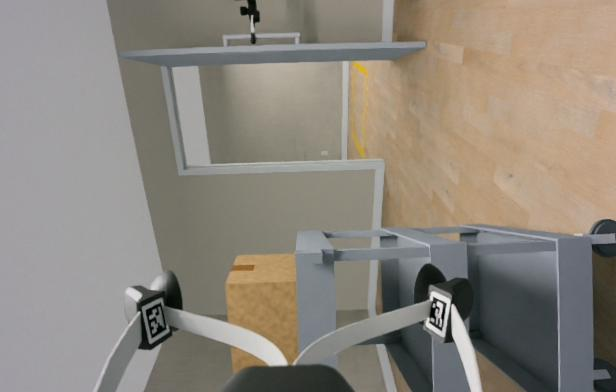

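Call:
move(blocking=false, r1={"base":{"strafe_m":0.27,"translate_m":0.3}})

Call:
wait(seconds=4)

Call:
wait(seconds=0.3, cameras=["r1_head_camera","r1_wrist_camera"])

Scene clock: 561.43 s.
move: r1 moving
r1.base_odometry: x=-4.024 y=-2.784 heading=+1.210
r1.turned_by_wheels: +0.000
r1.turned_by_imu: +0.000
r1.base_tilt: forward=-1.6 right=+1.3
r1.lidar_m: 1.06 1.09 3.11 2.86 2.04 1.88 1.93 1.67 1.58 1.62 2.11 2.88
r1.base_status: translate_m moving; strafe_m moving
r1.joint_positions: lift_m=+0.680 arm_m=+0.000 wrist_yaw_rad=+0.002 wrist_pitch_rad=+0.002 wrist_roll_rad=+1.569 gripper_m=+0.120
r1.joint_status: not commanded
r1.measured_speeds: translate_m=+0.095 strafe_m=+0.087 rotate_rad=-0.001 lift_m=+0.000 arm_m=+0.000 wrist_yaw_rad=+0.000 wrist_pitch_rad=+0.000 wrist_roll_rad=+0.000
r1.motor_effort: lift_m=+23(23) arm_m=-3(4) wheel_0=-3(6) wheel_1=+8(10) wheel_2=-7(7)
r1.servo_current: wrist_yaw_rad=46(52) wrist_pitch_rad=46(46) wrist_roll_rad=46(59) gripper_m=46(46)
r1.hand_pose: x=+0.4595 y=-0.0869 z=+0.8572 quat_wxyz=(+0.708, +0.706, +0.001, +0.000) (m; r1's base frame)
r1.wrist_depth_mm: - - - - - 1708 1205 / - - - - - 1756 1255 / - - - - - 1756 1229 / - - - - - 1756 1229 / - - - 1205 917 1464 917 / - - 1098 1118 195 196 917 / - - - 145 - 1499 -
r2: as last shown
r2.base_tilt: forward=-0.6 right=+0.1
r2.lidar_m: 0.40 1.83 1.84 2.93 1.52 1.24 1.20 0.99 0.82 0.77 0.72 0.52
r2.motor_effort: lift_m=+18(19) arm_m=-10(11) wheel_0=+1(1) wheel_1=-5(6) wheel_2=+12(12)
r2.servo_current: wrist_yaw_rad=59(78) wrist_pitch_rad=46(46) wrist_roll_rad=46(65) gripper_m=85(91)
r2.contact_limits: translate_m 0.8
r2.wrist_depth_mm: - - - 169 225 202 187 / - - - 175 229 202 187 / - - - 172 229 204 189 / - - - 170 229 204 189 / - 1708 - 171 231 206 - / - - 186 176 181 206 191 / - 1661 - - 229 198 192
pictures: none

Scene clock: 563.70 s.
earlier move: r1 done
r1.base_odometry: x=-4.159 y=-2.439 heading=+1.210
r1.turned_by_wheels: +0.000
r1.turned_by_imu: +0.002
r1.base_tilt: forward=-1.6 right=+1.2
r1.lidar_m: 0.77 2.97 2.77 2.86 2.15 1.98 2.07 2.03 1.92 1.96 2.60 0.83
r1.base_status: done
r1.joint_positions: lift_m=+0.680 arm_m=+0.000 wrist_yaw_rad=+0.002 wrist_pitch_rad=+0.002 wrist_roll_rad=+1.569 gripper_m=+0.120
r1.joint_status: not commanded
r1.measured_speeds: all 0
r1.motor_effort: lift_m=+23(23) arm_m=-4(4) wheel_0=-3(8) wheel_1=+2(12) wheel_2=-1(8)
r1.servo_current: wrist_yaw_rad=46(65) wrist_pitch_rad=33(46) wrist_roll_rad=46(65) gripper_m=39(46)
r1.hand_pose: x=+0.4595 y=-0.0869 z=+0.8572 quat_wxyz=(+0.708, +0.706, +0.001, +0.000) (m; r1's base frame)
r1.wrist_depth_mm: - - - - - 1661 1205 / - - - - - 1661 1229 / - - - 831 - 627 - / - - 831 820 - 627 - / - - 866 627 - 634 - / - - 878 627 211 213 1182 / - - - 145 - 1808 1205
r2.base_odometry: x=-1.948 y=-2.213 heading=+2.103
r2.turned_by_wheels: +0.000
r2.turned_by_imu: +0.000
r2.base_tilt: forward=-0.6 right=+0.1
r2.lidar_m: 0.41 1.90 1.85 2.98 1.51 1.23 1.21 1.02 0.78 0.78 0.72 0.52
r2.base_status: not commanded
r2.joint_positions: lift_m=+0.950 arm_m=+0.000 wrist_yaw_rad=+0.480 wrist_pitch_rad=+0.001 wrist_roll_rad=+0.000 gripper_m=-0.014
r2.joint_status: not commanded
r2.measured_speeds: all 0
r2.motor_effort: lift_m=+19(19) arm_m=-11(11) wheel_0=+0(1) wheel_1=-6(6) wheel_2=+12(12)
r2.servo_current: wrist_yaw_rad=72(78) wrist_pitch_rad=39(46) wrist_roll_rad=33(65) gripper_m=91(98)
r2.contact_limits: translate_m 0.8
r2.hand_pose: x=+0.4674 y=+0.0558 z=+1.1278 quat_wxyz=(+0.971, +0.000, +0.001, +0.238) (m; r2's base frame)
r2.wrist_depth_mm: - - - 169 224 202 187 / - - - 174 230 202 187 / - - - 172 229 204 189 / - - - 170 231 206 190 / - 1756 - 172 231 206 - / - - 186 176 181 206 191 / - 1618 - - 229 198 191
wait: 2.27 of 4 s (r1 has come to rest)
pictures: none

Scene clock: 564.00 s.
r1.base_odometry: x=-4.159 y=-2.439 heading=+1.210
r1.turned_by_wheels: +0.000
r1.turned_by_imu: +0.000
r1.base_tilt: forward=-1.6 right=+1.2
r1.lidar_m: 0.78 2.97 2.78 2.86 2.14 1.98 2.06 2.05 1.92 1.98 2.60 0.81
r1.base_status: done
r1.joint_positions: lift_m=+0.680 arm_m=+0.000 wrist_yaw_rad=+0.002 wrist_pitch_rad=+0.002 wrist_roll_rad=+1.569 gripper_m=+0.120
r1.joint_status: not commanded
r1.measured_speeds: all 0
r1.motor_effort: lift_m=+23(23) arm_m=-4(4) wheel_0=-4(8) wheel_1=+2(12) wheel_2=-1(8)
r1.servo_current: wrist_yaw_rad=52(65) wrist_pitch_rad=39(46) wrist_roll_rad=46(65) gripper_m=39(46)
r1.hand_pose: x=+0.4595 y=-0.0869 z=+0.8572 quat_wxyz=(+0.708, +0.706, +0.001, +0.000) (m; r1's base frame)
r1.wrist_depth_mm: - - - - - 1708 1205 / - - - - - 1576 1205 / - - - 820 - 627 - / - - 842 820 - 621 - / - - 878 634 - 634 - / - - 878 627 211 213 1205 / - - - 145 - 1808 1160
r2.base_odometry: x=-1.948 y=-2.213 heading=+2.103
r2.turned_by_wheels: +0.000
r2.turned_by_imu: +0.000
r2.base_tilt: forward=-0.6 right=+0.1
r2.lidar_m: 0.41 1.84 1.86 2.97 1.53 1.23 1.20 1.00 0.79 0.78 0.73 0.50
r2.base_status: not commanded
r2.joint_positions: lift_m=+0.950 arm_m=+0.000 wrist_yaw_rad=+0.480 wrist_pitch_rad=+0.001 wrist_roll_rad=+0.000 gripper_m=-0.014
r2.joint_status: not commanded
r2.measured_speeds: all 0
r2.motor_effort: lift_m=+19(19) arm_m=-10(11) wheel_0=+0(1) wheel_1=-6(6) wheel_2=+12(12)
r2.servo_current: wrist_yaw_rad=72(78) wrist_pitch_rad=33(46) wrist_roll_rad=33(65) gripper_m=85(98)
r2.contact_limits: translate_m 0.8
r2.hand_pose: x=+0.4674 y=+0.0558 z=+1.1278 quat_wxyz=(+0.971, +0.000, +0.001, +0.238) (m; r2's base frame)
r2.wrist_depth_mm: - - - 168 224 201 186 / - - - 175 229 202 187 / - - - 172 229 204 188 / - - - 170 229 205 190 / - 1708 - 171 231 206 - / - - 185 175 181 206 190 / - 1661 - - 229 198 191
wait: 0.30 s; at rest by 0.27 s
pictures: r1_head_camera, r1_wrist_camera
Images, in order (width x height): r1_head_camera 420x560, r1_wrist_camera 616x392.

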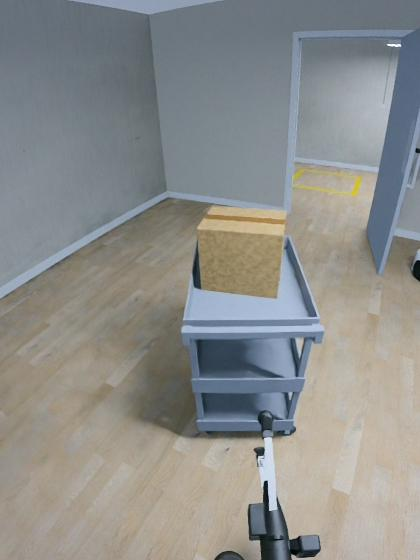

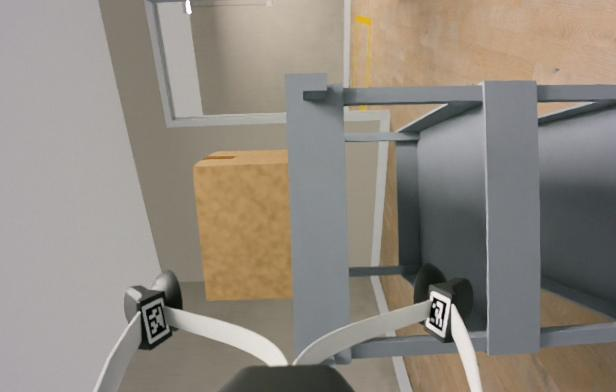

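Call:
move(blocking=false, r1={"base":{"translate_m":0.42},"pace":"slow","contact_limits":{"translate_m":0.1}})

Call:
wait(seconds=6)

Call:
wait(seconds=0.3, cameras=["r1_head_camera","r1_wrist_camera"])

Scene clock: 584.43 s.
move: r1 moving
r1.base_odometry: x=-4.155 y=-2.427 heading=+1.210
r1.turned_by_wheels: +0.000
r1.turned_by_imu: +0.000
r1.base_tilt: forward=-1.6 right=+1.3
r1.lidar_m: 0.77 2.99 2.75 2.85 2.18 2.03 2.08 2.04 1.91 1.97 2.57 0.82
r1.base_status: translate_m moving
r1.joint_positions: lift_m=+0.680 arm_m=+0.000 wrist_yaw_rad=+0.002 wrist_pitch_rad=+0.002 wrist_roll_rad=+1.569 gripper_m=+0.120
r1.joint_status: not commanded
r1.measured_speeds: translate_m=+0.048 strafe_m=+0.000 rotate_rad=-0.001 lift_m=+0.000 arm_m=+0.000 wrist_yaw_rad=+0.000 wrist_pitch_rad=+0.000 wrist_roll_rad=+0.000
r1.motor_effort: lift_m=+23(23) arm_m=-4(4) wheel_0=+5(6) wheel_1=+4(7) wheel_2=-6(7)
r1.servo_current: wrist_yaw_rad=52(72) wrist_pitch_rad=46(46) wrist_roll_rad=52(65) gripper_m=39(46)
r1.contact_limits: translate_m 0.1
r1.hand_pose: x=+0.4595 y=-0.0869 z=+0.8572 quat_wxyz=(+0.708, +0.706, +0.001, +0.000) (m; r1's base frame)
r1.wrist_depth_mm: - - - - - 1756 1205 / - - - - - 1499 1160 / - - - 798 - 615 - / - - 809 798 - 609 - / - - 842 615 - 627 - / - - 866 615 210 213 1118 / - - - 145 - 1808 1182
r2: as last shown
r2.base_tilt: forward=-0.6 right=+0.0
r2.lidar_m: 0.40 1.84 1.87 3.03 1.53 1.24 1.22 0.98 0.80 0.77 0.72 0.53
r2.motor_effort: lift_m=+19(19) arm_m=-10(11) wheel_0=+1(1) wheel_1=-6(6) wheel_2=+12(12)
r2.servo_current: wrist_yaw_rad=59(72) wrist_pitch_rad=33(46) wrist_roll_rad=33(52) gripper_m=85(91)
r2.contact_limits: translate_m 0.8
r2.wrist_depth_mm: - - - 169 225 201 187 / - - - 174 230 202 186 / - - - 172 229 204 189 / - - - 170 230 204 190 / - 1708 - 172 231 206 - / - - 186 176 180 206 190 / - 1576 - - 229 198 191
pictures: none

Scene clock: 589.40 s.
earlier move: r1 done
r1.base_odometry: x=-4.011 y=-2.046 heading=+1.211
r1.turned_by_wheels: +0.000
r1.turned_by_imu: +0.000
r1.base_tilt: forward=-1.6 right=+1.3
r1.lidar_m: 0.35 0.40 2.60 2.65 2.54 2.40 2.47 2.25 2.10 2.18 2.53 0.41
r1.base_status: done
r1.joint_positions: lift_m=+0.680 arm_m=+0.000 wrist_yaw_rad=+0.002 wrist_pitch_rad=+0.003 wrist_roll_rad=+1.569 gripper_m=+0.120
r1.joint_status: not commanded
r1.measured_speeds: all 0
r1.motor_effort: lift_m=+23(23) arm_m=-3(4) wheel_0=+4(8) wheel_1=+4(7) wheel_2=-3(7)
r1.servo_current: wrist_yaw_rad=33(72) wrist_pitch_rad=52(52) wrist_roll_rad=46(65) gripper_m=46(52)
r1.contact_limits: translate_m 0.1
r1.hand_pose: x=+0.4595 y=-0.0869 z=+0.8568 quat_wxyz=(+0.708, +0.707, +0.002, -0.001) (m; r1's base frame)
r1.wrist_depth_mm: - - - 214 216 1661 1160 / - - - 214 215 1708 - / - - - 214 216 - - / - 413 413 - 214 - - / - 427 430 213 213 - - / - 436 433 213 213 191 - / - 455 455 143 213 - -
r2.base_odometry: x=-1.948 y=-2.213 heading=+2.103
r2.turned_by_wheels: +0.000
r2.turned_by_imu: +0.001
r2.base_tilt: forward=-0.6 right=+0.1
r2.lidar_m: 0.41 1.83 1.83 2.95 1.51 1.21 1.21 1.02 0.78 0.78 0.72 0.46
r2.base_status: not commanded
r2.joint_positions: lift_m=+0.950 arm_m=+0.000 wrist_yaw_rad=+0.480 wrist_pitch_rad=+0.001 wrist_roll_rad=+0.000 gripper_m=-0.014
r2.joint_status: not commanded
r2.measured_speeds: all 0
r2.motor_effort: lift_m=+19(19) arm_m=-11(11) wheel_0=+1(1) wheel_1=-6(6) wheel_2=+12(12)
r2.servo_current: wrist_yaw_rad=59(78) wrist_pitch_rad=39(46) wrist_roll_rad=39(59) gripper_m=85(98)
r2.contact_limits: translate_m 0.8
r2.hand_pose: x=+0.4674 y=+0.0558 z=+1.1278 quat_wxyz=(+0.971, +0.000, +0.001, +0.238) (m; r2's base frame)
r2.wrist_depth_mm: - - - 169 224 202 186 / - - - 175 229 202 188 / - - - 172 229 204 189 / - - - 171 229 204 190 / - 1756 - 172 231 206 - / - - 186 176 181 206 191 / - 1618 - - 229 198 192
wait: 4.97 of 6 s (r1 has come to rest)
pictures: none

Scene clock: 589.70 s.
r1.base_odometry: x=-4.011 y=-2.046 heading=+1.211
r1.turned_by_wheels: +0.000
r1.turned_by_imu: +0.000
r1.base_tilt: forward=-1.6 right=+1.3
r1.lidar_m: 0.37 0.39 2.59 2.66 2.51 2.40 2.46 2.25 2.12 2.16 2.52 0.38
r1.base_status: done
r1.joint_positions: lift_m=+0.680 arm_m=+0.000 wrist_yaw_rad=+0.002 wrist_pitch_rad=+0.003 wrist_roll_rad=+1.569 gripper_m=+0.120
r1.joint_status: not commanded
r1.measured_speeds: all 0
r1.motor_effort: lift_m=+23(23) arm_m=-3(4) wheel_0=+4(8) wheel_1=+4(7) wheel_2=-3(7)
r1.servo_current: wrist_yaw_rad=52(72) wrist_pitch_rad=39(52) wrist_roll_rad=46(65) gripper_m=46(52)
r1.contact_limits: translate_m 0.1
r1.hand_pose: x=+0.4595 y=-0.0869 z=+0.8568 quat_wxyz=(+0.708, +0.707, +0.002, -0.001) (m; r1's base frame)
r1.wrist_depth_mm: - - - 215 215 1708 1182 / - - - 213 215 1661 - / - - - 213 215 - - / - 413 415 - 215 - - / - 424 427 213 214 - - / - 433 439 212 214 191 - / - 455 455 143 213 - -
r2.base_odometry: x=-1.948 y=-2.213 heading=+2.103
r2.turned_by_wheels: +0.000
r2.turned_by_imu: +0.000
r2.base_tilt: forward=-0.6 right=+0.0
r2.lidar_m: 0.41 1.87 1.87 2.97 1.51 1.22 1.20 1.00 0.80 0.80 0.70 0.52
r2.base_status: not commanded
r2.joint_positions: lift_m=+0.950 arm_m=+0.000 wrist_yaw_rad=+0.480 wrist_pitch_rad=+0.001 wrist_roll_rad=+0.000 gripper_m=-0.014
r2.joint_status: not commanded
r2.measured_speeds: all 0
r2.motor_effort: lift_m=+19(19) arm_m=-10(11) wheel_0=+0(1) wheel_1=-5(6) wheel_2=+12(12)
r2.servo_current: wrist_yaw_rad=52(78) wrist_pitch_rad=39(46) wrist_roll_rad=52(59) gripper_m=85(98)
r2.contact_limits: translate_m 0.8
r2.hand_pose: x=+0.4674 y=+0.0558 z=+1.1278 quat_wxyz=(+0.971, +0.000, +0.001, +0.238) (m; r2's base frame)
r2.wrist_depth_mm: - - - 168 224 202 186 / - - - 175 229 202 187 / - - - 172 229 204 189 / - - - 170 231 205 190 / - 1756 - 170 230 206 - / - - 186 176 181 206 191 / - 1661 - - 229 198 191
wait: 0.30 s; at rest by 0.27 s
pictures: r1_head_camera, r1_wrist_camera
Images, in order (width x height): r1_head_camera 420x560, r1_wrist_camera 616x392.

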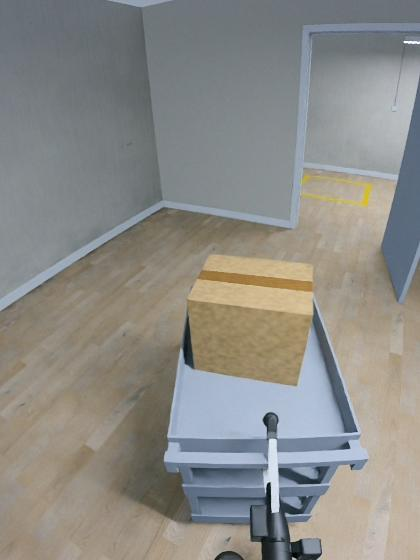

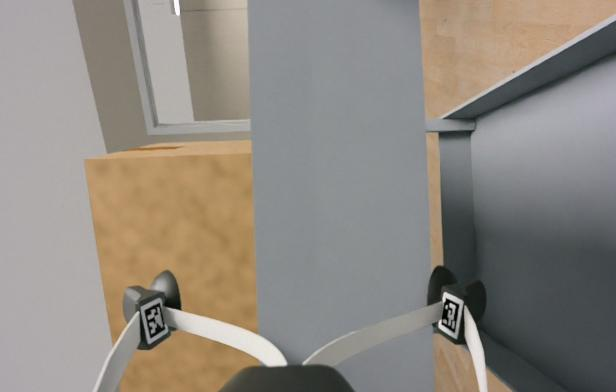

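Call:
move(blocking=false, r1={"joints":{"lift_m":0.652,"gripper_m":0.141},"pace":"slow"})

Call:
wait(seconds=1.5)

Call:
move(blocking=false, r1={"base":{"translate_m":0.045},"pace":"slow","contact_limits":{"translate_m":0.1}})

Call:
wait(seconds=2)

Call:
wait(seconds=0.3, cameras=["r1_head_camera","r1_wrist_camera"])

Scene clock: 600.27 s.
move: r1 moving
r1.base_odometry: x=-4.011 y=-2.046 heading=+1.211
r1.turned_by_wheels: +0.000
r1.turned_by_imu: +0.000
r1.base_tilt: forward=-1.6 right=+1.3
r1.lidar_m: 0.39 0.37 2.60 2.66 2.56 2.39 2.46 2.22 2.10 2.18 2.51 0.41
r1.base_status: not commanded
r1.joint_positions: lift_m=+0.659 arm_m=+0.000 wrist_yaw_rad=+0.002 wrist_pitch_rad=+0.001 wrist_roll_rad=+1.569 gripper_m=+0.127
r1.joint_status: lift_m moving; gripper_m moving
r1.measured_speeds: translate_m=+0.000 strafe_m=+0.000 rotate_rad=+0.000 lift_m=-0.052 arm_m=+0.000 wrist_yaw_rad=-0.001 wrist_pitch_rad=-0.011 wrist_roll_rad=+0.000
r1.motor_effort: lift_m=+11(21) arm_m=-1(2) wheel_0=+3(4) wheel_1=+4(4) wheel_2=-3(3)
r1.servo_current: wrist_yaw_rad=59(59) wrist_pitch_rad=46(52) wrist_roll_rad=39(59) gripper_m=46(59)
r1.contact_limits: translate_m 0.1
r1.hand_pose: x=+0.4595 y=-0.0869 z=+0.8366 quat_wxyz=(+0.708, +0.707, +0.001, +0.000) (m; r1's base frame)
r1.wrist_depth_mm: - - - 215 216 1708 1205 / - - - 213 214 1808 - / - - 492 213 214 - - / - 418 415 213 213 - - / - 430 430 213 213 - - / - 198 442 212 212 187 - / - 459 455 148 212 1808 -
r2: as last shown
r2.lidar_m: 0.39 1.87 1.84 2.98 1.51 1.21 1.21 1.01 0.79 0.80 0.74 0.52
r2.motor_effort: lift_m=+19(19) arm_m=-10(11) wheel_0=+1(1) wheel_1=-6(6) wheel_2=+12(12)
r2.servo_current: wrist_yaw_rad=65(72) wrist_pitch_rad=39(46) wrist_roll_rad=59(59) gripper_m=78(91)
r2.contact_limits: translate_m 0.8
r2.wrist_depth_mm: - - - 168 225 202 186 / - - - 174 229 203 188 / - - - 173 228 204 189 / - - - 170 229 205 189 / - 1756 - 171 231 206 - / - - 185 176 181 206 190 / - 1576 - - 229 198 192
pictures: none

Scene clock: 601.37 s.
earlier move: r1 done
r1.base_odometry: x=-4.011 y=-2.046 heading=+1.211
r1.turned_by_wheels: +0.000
r1.turned_by_imu: +0.000
r1.base_tilt: forward=-1.6 right=+1.3
r1.lidar_m: 0.37 0.37 2.58 2.68 2.55 2.40 2.44 2.25 2.11 2.15 2.51 0.40
r1.base_status: not commanded
r1.joint_positions: lift_m=+0.653 arm_m=+0.000 wrist_yaw_rad=+0.002 wrist_pitch_rad=+0.000 wrist_roll_rad=+1.569 gripper_m=+0.141
r1.joint_status: all done
r1.measured_speeds: all 0
r1.motor_effort: lift_m=+10(21) arm_m=+0(2) wheel_0=+4(5) wheel_1=+4(4) wheel_2=-3(3)
r1.servo_current: wrist_yaw_rad=46(59) wrist_pitch_rad=46(52) wrist_roll_rad=33(59) gripper_m=46(65)
r1.contact_limits: translate_m 0.1
r1.hand_pose: x=+0.4594 y=-0.0870 z=+0.8309 quat_wxyz=(+0.708, +0.707, +0.000, +0.001) (m; r1's base frame)
r1.wrist_depth_mm: - - - 214 215 1756 1255 / - - - 214 213 1921 - / - - - 214 213 - - / - 418 415 213 213 - - / - 433 427 213 213 - - / - 192 439 212 211 187 - / - 459 158 152 212 - -
r2.base_odometry: x=-1.948 y=-2.213 heading=+2.103
r2.turned_by_wheels: +0.000
r2.turned_by_imu: +0.000
r2.base_tilt: forward=-0.6 right=+0.1
r2.lidar_m: 0.41 1.87 1.87 3.01 1.49 1.23 1.21 0.99 0.79 0.79 0.72 0.48
r2.base_status: not commanded
r2.joint_positions: lift_m=+0.950 arm_m=+0.000 wrist_yaw_rad=+0.480 wrist_pitch_rad=+0.001 wrist_roll_rad=+0.000 gripper_m=-0.014
r2.joint_status: not commanded
r2.measured_speeds: all 0
r2.motor_effort: lift_m=+19(19) arm_m=-10(11) wheel_0=+0(1) wheel_1=-6(6) wheel_2=+12(12)
r2.servo_current: wrist_yaw_rad=65(72) wrist_pitch_rad=39(46) wrist_roll_rad=52(59) gripper_m=91(98)
r2.contact_limits: translate_m 0.8
r2.hand_pose: x=+0.4674 y=+0.0558 z=+1.1278 quat_wxyz=(+0.971, +0.000, +0.001, +0.238) (m; r2's base frame)
r2.wrist_depth_mm: - - - 169 225 201 187 / - - - 174 230 202 188 / - - - 172 229 204 189 / - - - 170 230 205 189 / - 1708 - 171 231 206 - / - - 186 176 181 207 191 / - 1661 - - 229 198 191
wait: 1.10 of 1.5 s (r1 has come to rest)
pictures: none

Scene clock: 601.87 s.
move: r1 moving
r1.base_odometry: x=-4.007 y=-2.034 heading=+1.211
r1.turned_by_wheels: +0.000
r1.turned_by_imu: +0.000
r1.base_tilt: forward=-1.6 right=+1.3
r1.lidar_m: 0.36 0.36 2.58 2.63 2.55 2.41 2.48 2.24 2.11 2.15 2.49 0.41
r1.base_status: translate_m moving
r1.joint_positions: lift_m=+0.653 arm_m=+0.000 wrist_yaw_rad=+0.000 wrist_pitch_rad=+0.000 wrist_roll_rad=+1.569 gripper_m=+0.141
r1.joint_status: not commanded
r1.measured_speeds: translate_m=+0.047 strafe_m=+0.000 rotate_rad=-0.001 lift_m=-0.001 arm_m=+0.000 wrist_yaw_rad=-0.014 wrist_pitch_rad=+0.000 wrist_roll_rad=+0.000
r1.motor_effort: lift_m=+11(11) arm_m=+0(1) wheel_0=+7(7) wheel_1=+6(6) wheel_2=-10(10)
r1.servo_current: wrist_yaw_rad=52(59) wrist_pitch_rad=46(46) wrist_roll_rad=39(52) gripper_m=39(46)
r1.contact_limits: translate_m 0.1
r1.hand_pose: x=+0.4592 y=-0.0875 z=+0.8309 quat_wxyz=(+0.708, +0.707, +0.000, +0.000) (m; r1's base frame)
r1.wrist_depth_mm: - - - 207 207 1756 1255 / - - - 207 206 1808 - / - - 402 206 206 - - / - 410 145 205 205 - - / - 421 415 205 204 - - / - 216 - 204 198 - - / - 452 145 156 204 1863 -
r2: as last shown
r2.lidar_m: 0.42 1.88 1.86 2.99 1.52 1.22 1.18 1.00 0.80 0.78 0.72 0.53
r2.motor_effort: lift_m=+19(19) arm_m=-11(11) wheel_0=+1(1) wheel_1=-6(6) wheel_2=+12(12)
r2.servo_current: wrist_yaw_rad=65(72) wrist_pitch_rad=46(46) wrist_roll_rad=39(59) gripper_m=91(91)
r2.contact_limits: translate_m 0.8
r2.wrist_depth_mm: - - - 169 224 201 187 / - - - 174 229 202 187 / - - - 172 229 204 189 / - - - 170 230 205 190 / - 1756 - 171 232 206 - / - - 186 175 181 208 191 / - 1618 - - 229 197 191
pictures: none

Scene clock: 603.00 s.
earlier move: r1 done
r1.base_odometry: x=-3.995 y=-2.004 heading=+1.211
r1.turned_by_wheels: +0.000
r1.turned_by_imu: +0.000
r1.base_tilt: forward=-1.6 right=+1.3
r1.lidar_m: 0.35 0.38 2.56 2.63 2.58 2.43 2.51 2.27 2.13 2.18 2.49 0.40
r1.base_status: done
r1.joint_positions: lift_m=+0.653 arm_m=+0.000 wrist_yaw_rad=-0.004 wrist_pitch_rad=-0.004 wrist_roll_rad=+1.570 gripper_m=+0.141
r1.joint_status: not commanded
r1.measured_speeds: all 0
r1.motor_effort: lift_m=+11(11) arm_m=+4(4) wheel_0=+5(10) wheel_1=+3(6) wheel_2=-7(13)
r1.servo_current: wrist_yaw_rad=46(65) wrist_pitch_rad=46(52) wrist_roll_rad=52(72) gripper_m=46(52)
r1.contact_limits: translate_m 0.1
r1.hand_pose: x=+0.4589 y=-0.0887 z=+0.8320 quat_wxyz=(+0.708, +0.707, -0.003, +0.000) (m; r1's base frame)
r1.wrist_depth_mm: - - - 202 202 1756 1182 / - - - 202 201 1921 - / - - - 201 200 - - / - 404 404 200 200 - - / - 415 415 199 198 - - / - 207 139 198 197 - - / - 442 141 151 197 768 -
r2.base_odometry: x=-1.948 y=-2.213 heading=+2.103
r2.turned_by_wheels: +0.000
r2.turned_by_imu: +0.000
r2.base_tilt: forward=-0.6 right=+0.1
r2.lidar_m: 0.41 1.84 1.85 2.97 1.52 1.22 1.22 1.02 0.80 0.79 0.75 0.51
r2.base_status: not commanded
r2.joint_positions: lift_m=+0.950 arm_m=+0.000 wrist_yaw_rad=+0.480 wrist_pitch_rad=+0.001 wrist_roll_rad=+0.000 gripper_m=-0.014
r2.joint_status: not commanded
r2.measured_speeds: all 0
r2.motor_effort: lift_m=+18(19) arm_m=-11(11) wheel_0=+0(1) wheel_1=-6(6) wheel_2=+12(12)
r2.servo_current: wrist_yaw_rad=65(78) wrist_pitch_rad=39(46) wrist_roll_rad=52(65) gripper_m=85(91)
r2.contact_limits: translate_m 0.8
r2.hand_pose: x=+0.4674 y=+0.0558 z=+1.1278 quat_wxyz=(+0.971, +0.000, +0.001, +0.238) (m; r2's base frame)
r2.wrist_depth_mm: - - - 169 224 202 187 / - - - 175 229 203 187 / - - - 172 228 204 189 / - - - 170 229 205 189 / - 1756 - 172 231 207 - / - - 186 176 181 206 191 / - 1661 - - 229 198 191
wait: 1.13 of 2 s (r1 has come to rest)
pictures: none

Scene clock: 603.30 s.
r1.base_odometry: x=-3.995 y=-2.004 heading=+1.211
r1.turned_by_wheels: +0.000
r1.turned_by_imu: +0.000
r1.base_tilt: forward=-1.6 right=+1.3
r1.lidar_m: 0.35 0.37 2.56 2.65 2.56 2.42 2.52 2.26 2.13 2.17 2.49 0.38
r1.base_status: done
r1.joint_positions: lift_m=+0.653 arm_m=+0.000 wrist_yaw_rad=-0.004 wrist_pitch_rad=-0.004 wrist_roll_rad=+1.570 gripper_m=+0.141
r1.joint_status: not commanded
r1.measured_speeds: all 0
r1.motor_effort: lift_m=+11(11) arm_m=+4(4) wheel_0=+5(10) wheel_1=+4(6) wheel_2=-7(13)
r1.servo_current: wrist_yaw_rad=46(65) wrist_pitch_rad=39(52) wrist_roll_rad=33(72) gripper_m=39(52)
r1.contact_limits: translate_m 0.1
r1.hand_pose: x=+0.4589 y=-0.0887 z=+0.8320 quat_wxyz=(+0.708, +0.707, -0.003, +0.000) (m; r1's base frame)
r1.wrist_depth_mm: - - - 202 201 1756 1182 / - - - 201 201 1921 - / - - - 200 200 - - / - 404 402 200 200 - - / - 415 415 199 198 - - / - 206 139 198 197 - - / - 439 141 151 197 768 -
r2.base_odometry: x=-1.948 y=-2.213 heading=+2.103
r2.turned_by_wheels: +0.000
r2.turned_by_imu: +0.000
r2.base_tilt: forward=-0.5 right=+0.0
r2.lidar_m: 0.41 1.83 1.86 2.96 1.51 1.24 1.21 1.02 0.79 0.79 0.74 0.50
r2.base_status: not commanded
r2.joint_positions: lift_m=+0.950 arm_m=+0.000 wrist_yaw_rad=+0.480 wrist_pitch_rad=+0.001 wrist_roll_rad=+0.000 gripper_m=-0.014
r2.joint_status: not commanded
r2.measured_speeds: all 0
r2.motor_effort: lift_m=+18(19) arm_m=-10(11) wheel_0=+1(1) wheel_1=-5(6) wheel_2=+12(12)
r2.servo_current: wrist_yaw_rad=65(78) wrist_pitch_rad=46(46) wrist_roll_rad=46(65) gripper_m=91(91)
r2.contact_limits: translate_m 0.8
r2.hand_pose: x=+0.4674 y=+0.0558 z=+1.1278 quat_wxyz=(+0.971, +0.000, +0.001, +0.238) (m; r2's base frame)
r2.wrist_depth_mm: - - - 168 225 201 186 / - - - 175 229 202 187 / - - - 172 229 204 189 / - - - 171 230 205 190 / - 1708 - 171 231 206 - / - - 185 176 181 207 190 / - 1576 - - 229 198 191
wait: 0.30 s; at rest by 0.27 s
pictures: r1_head_camera, r1_wrist_camera
Images, in order (width x height): r1_head_camera 420x560, r1_wrist_camera 616x392.

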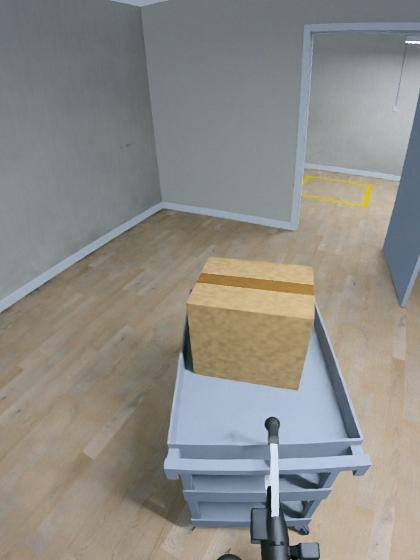

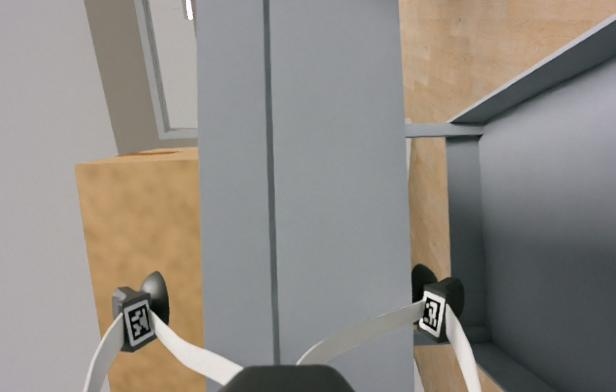

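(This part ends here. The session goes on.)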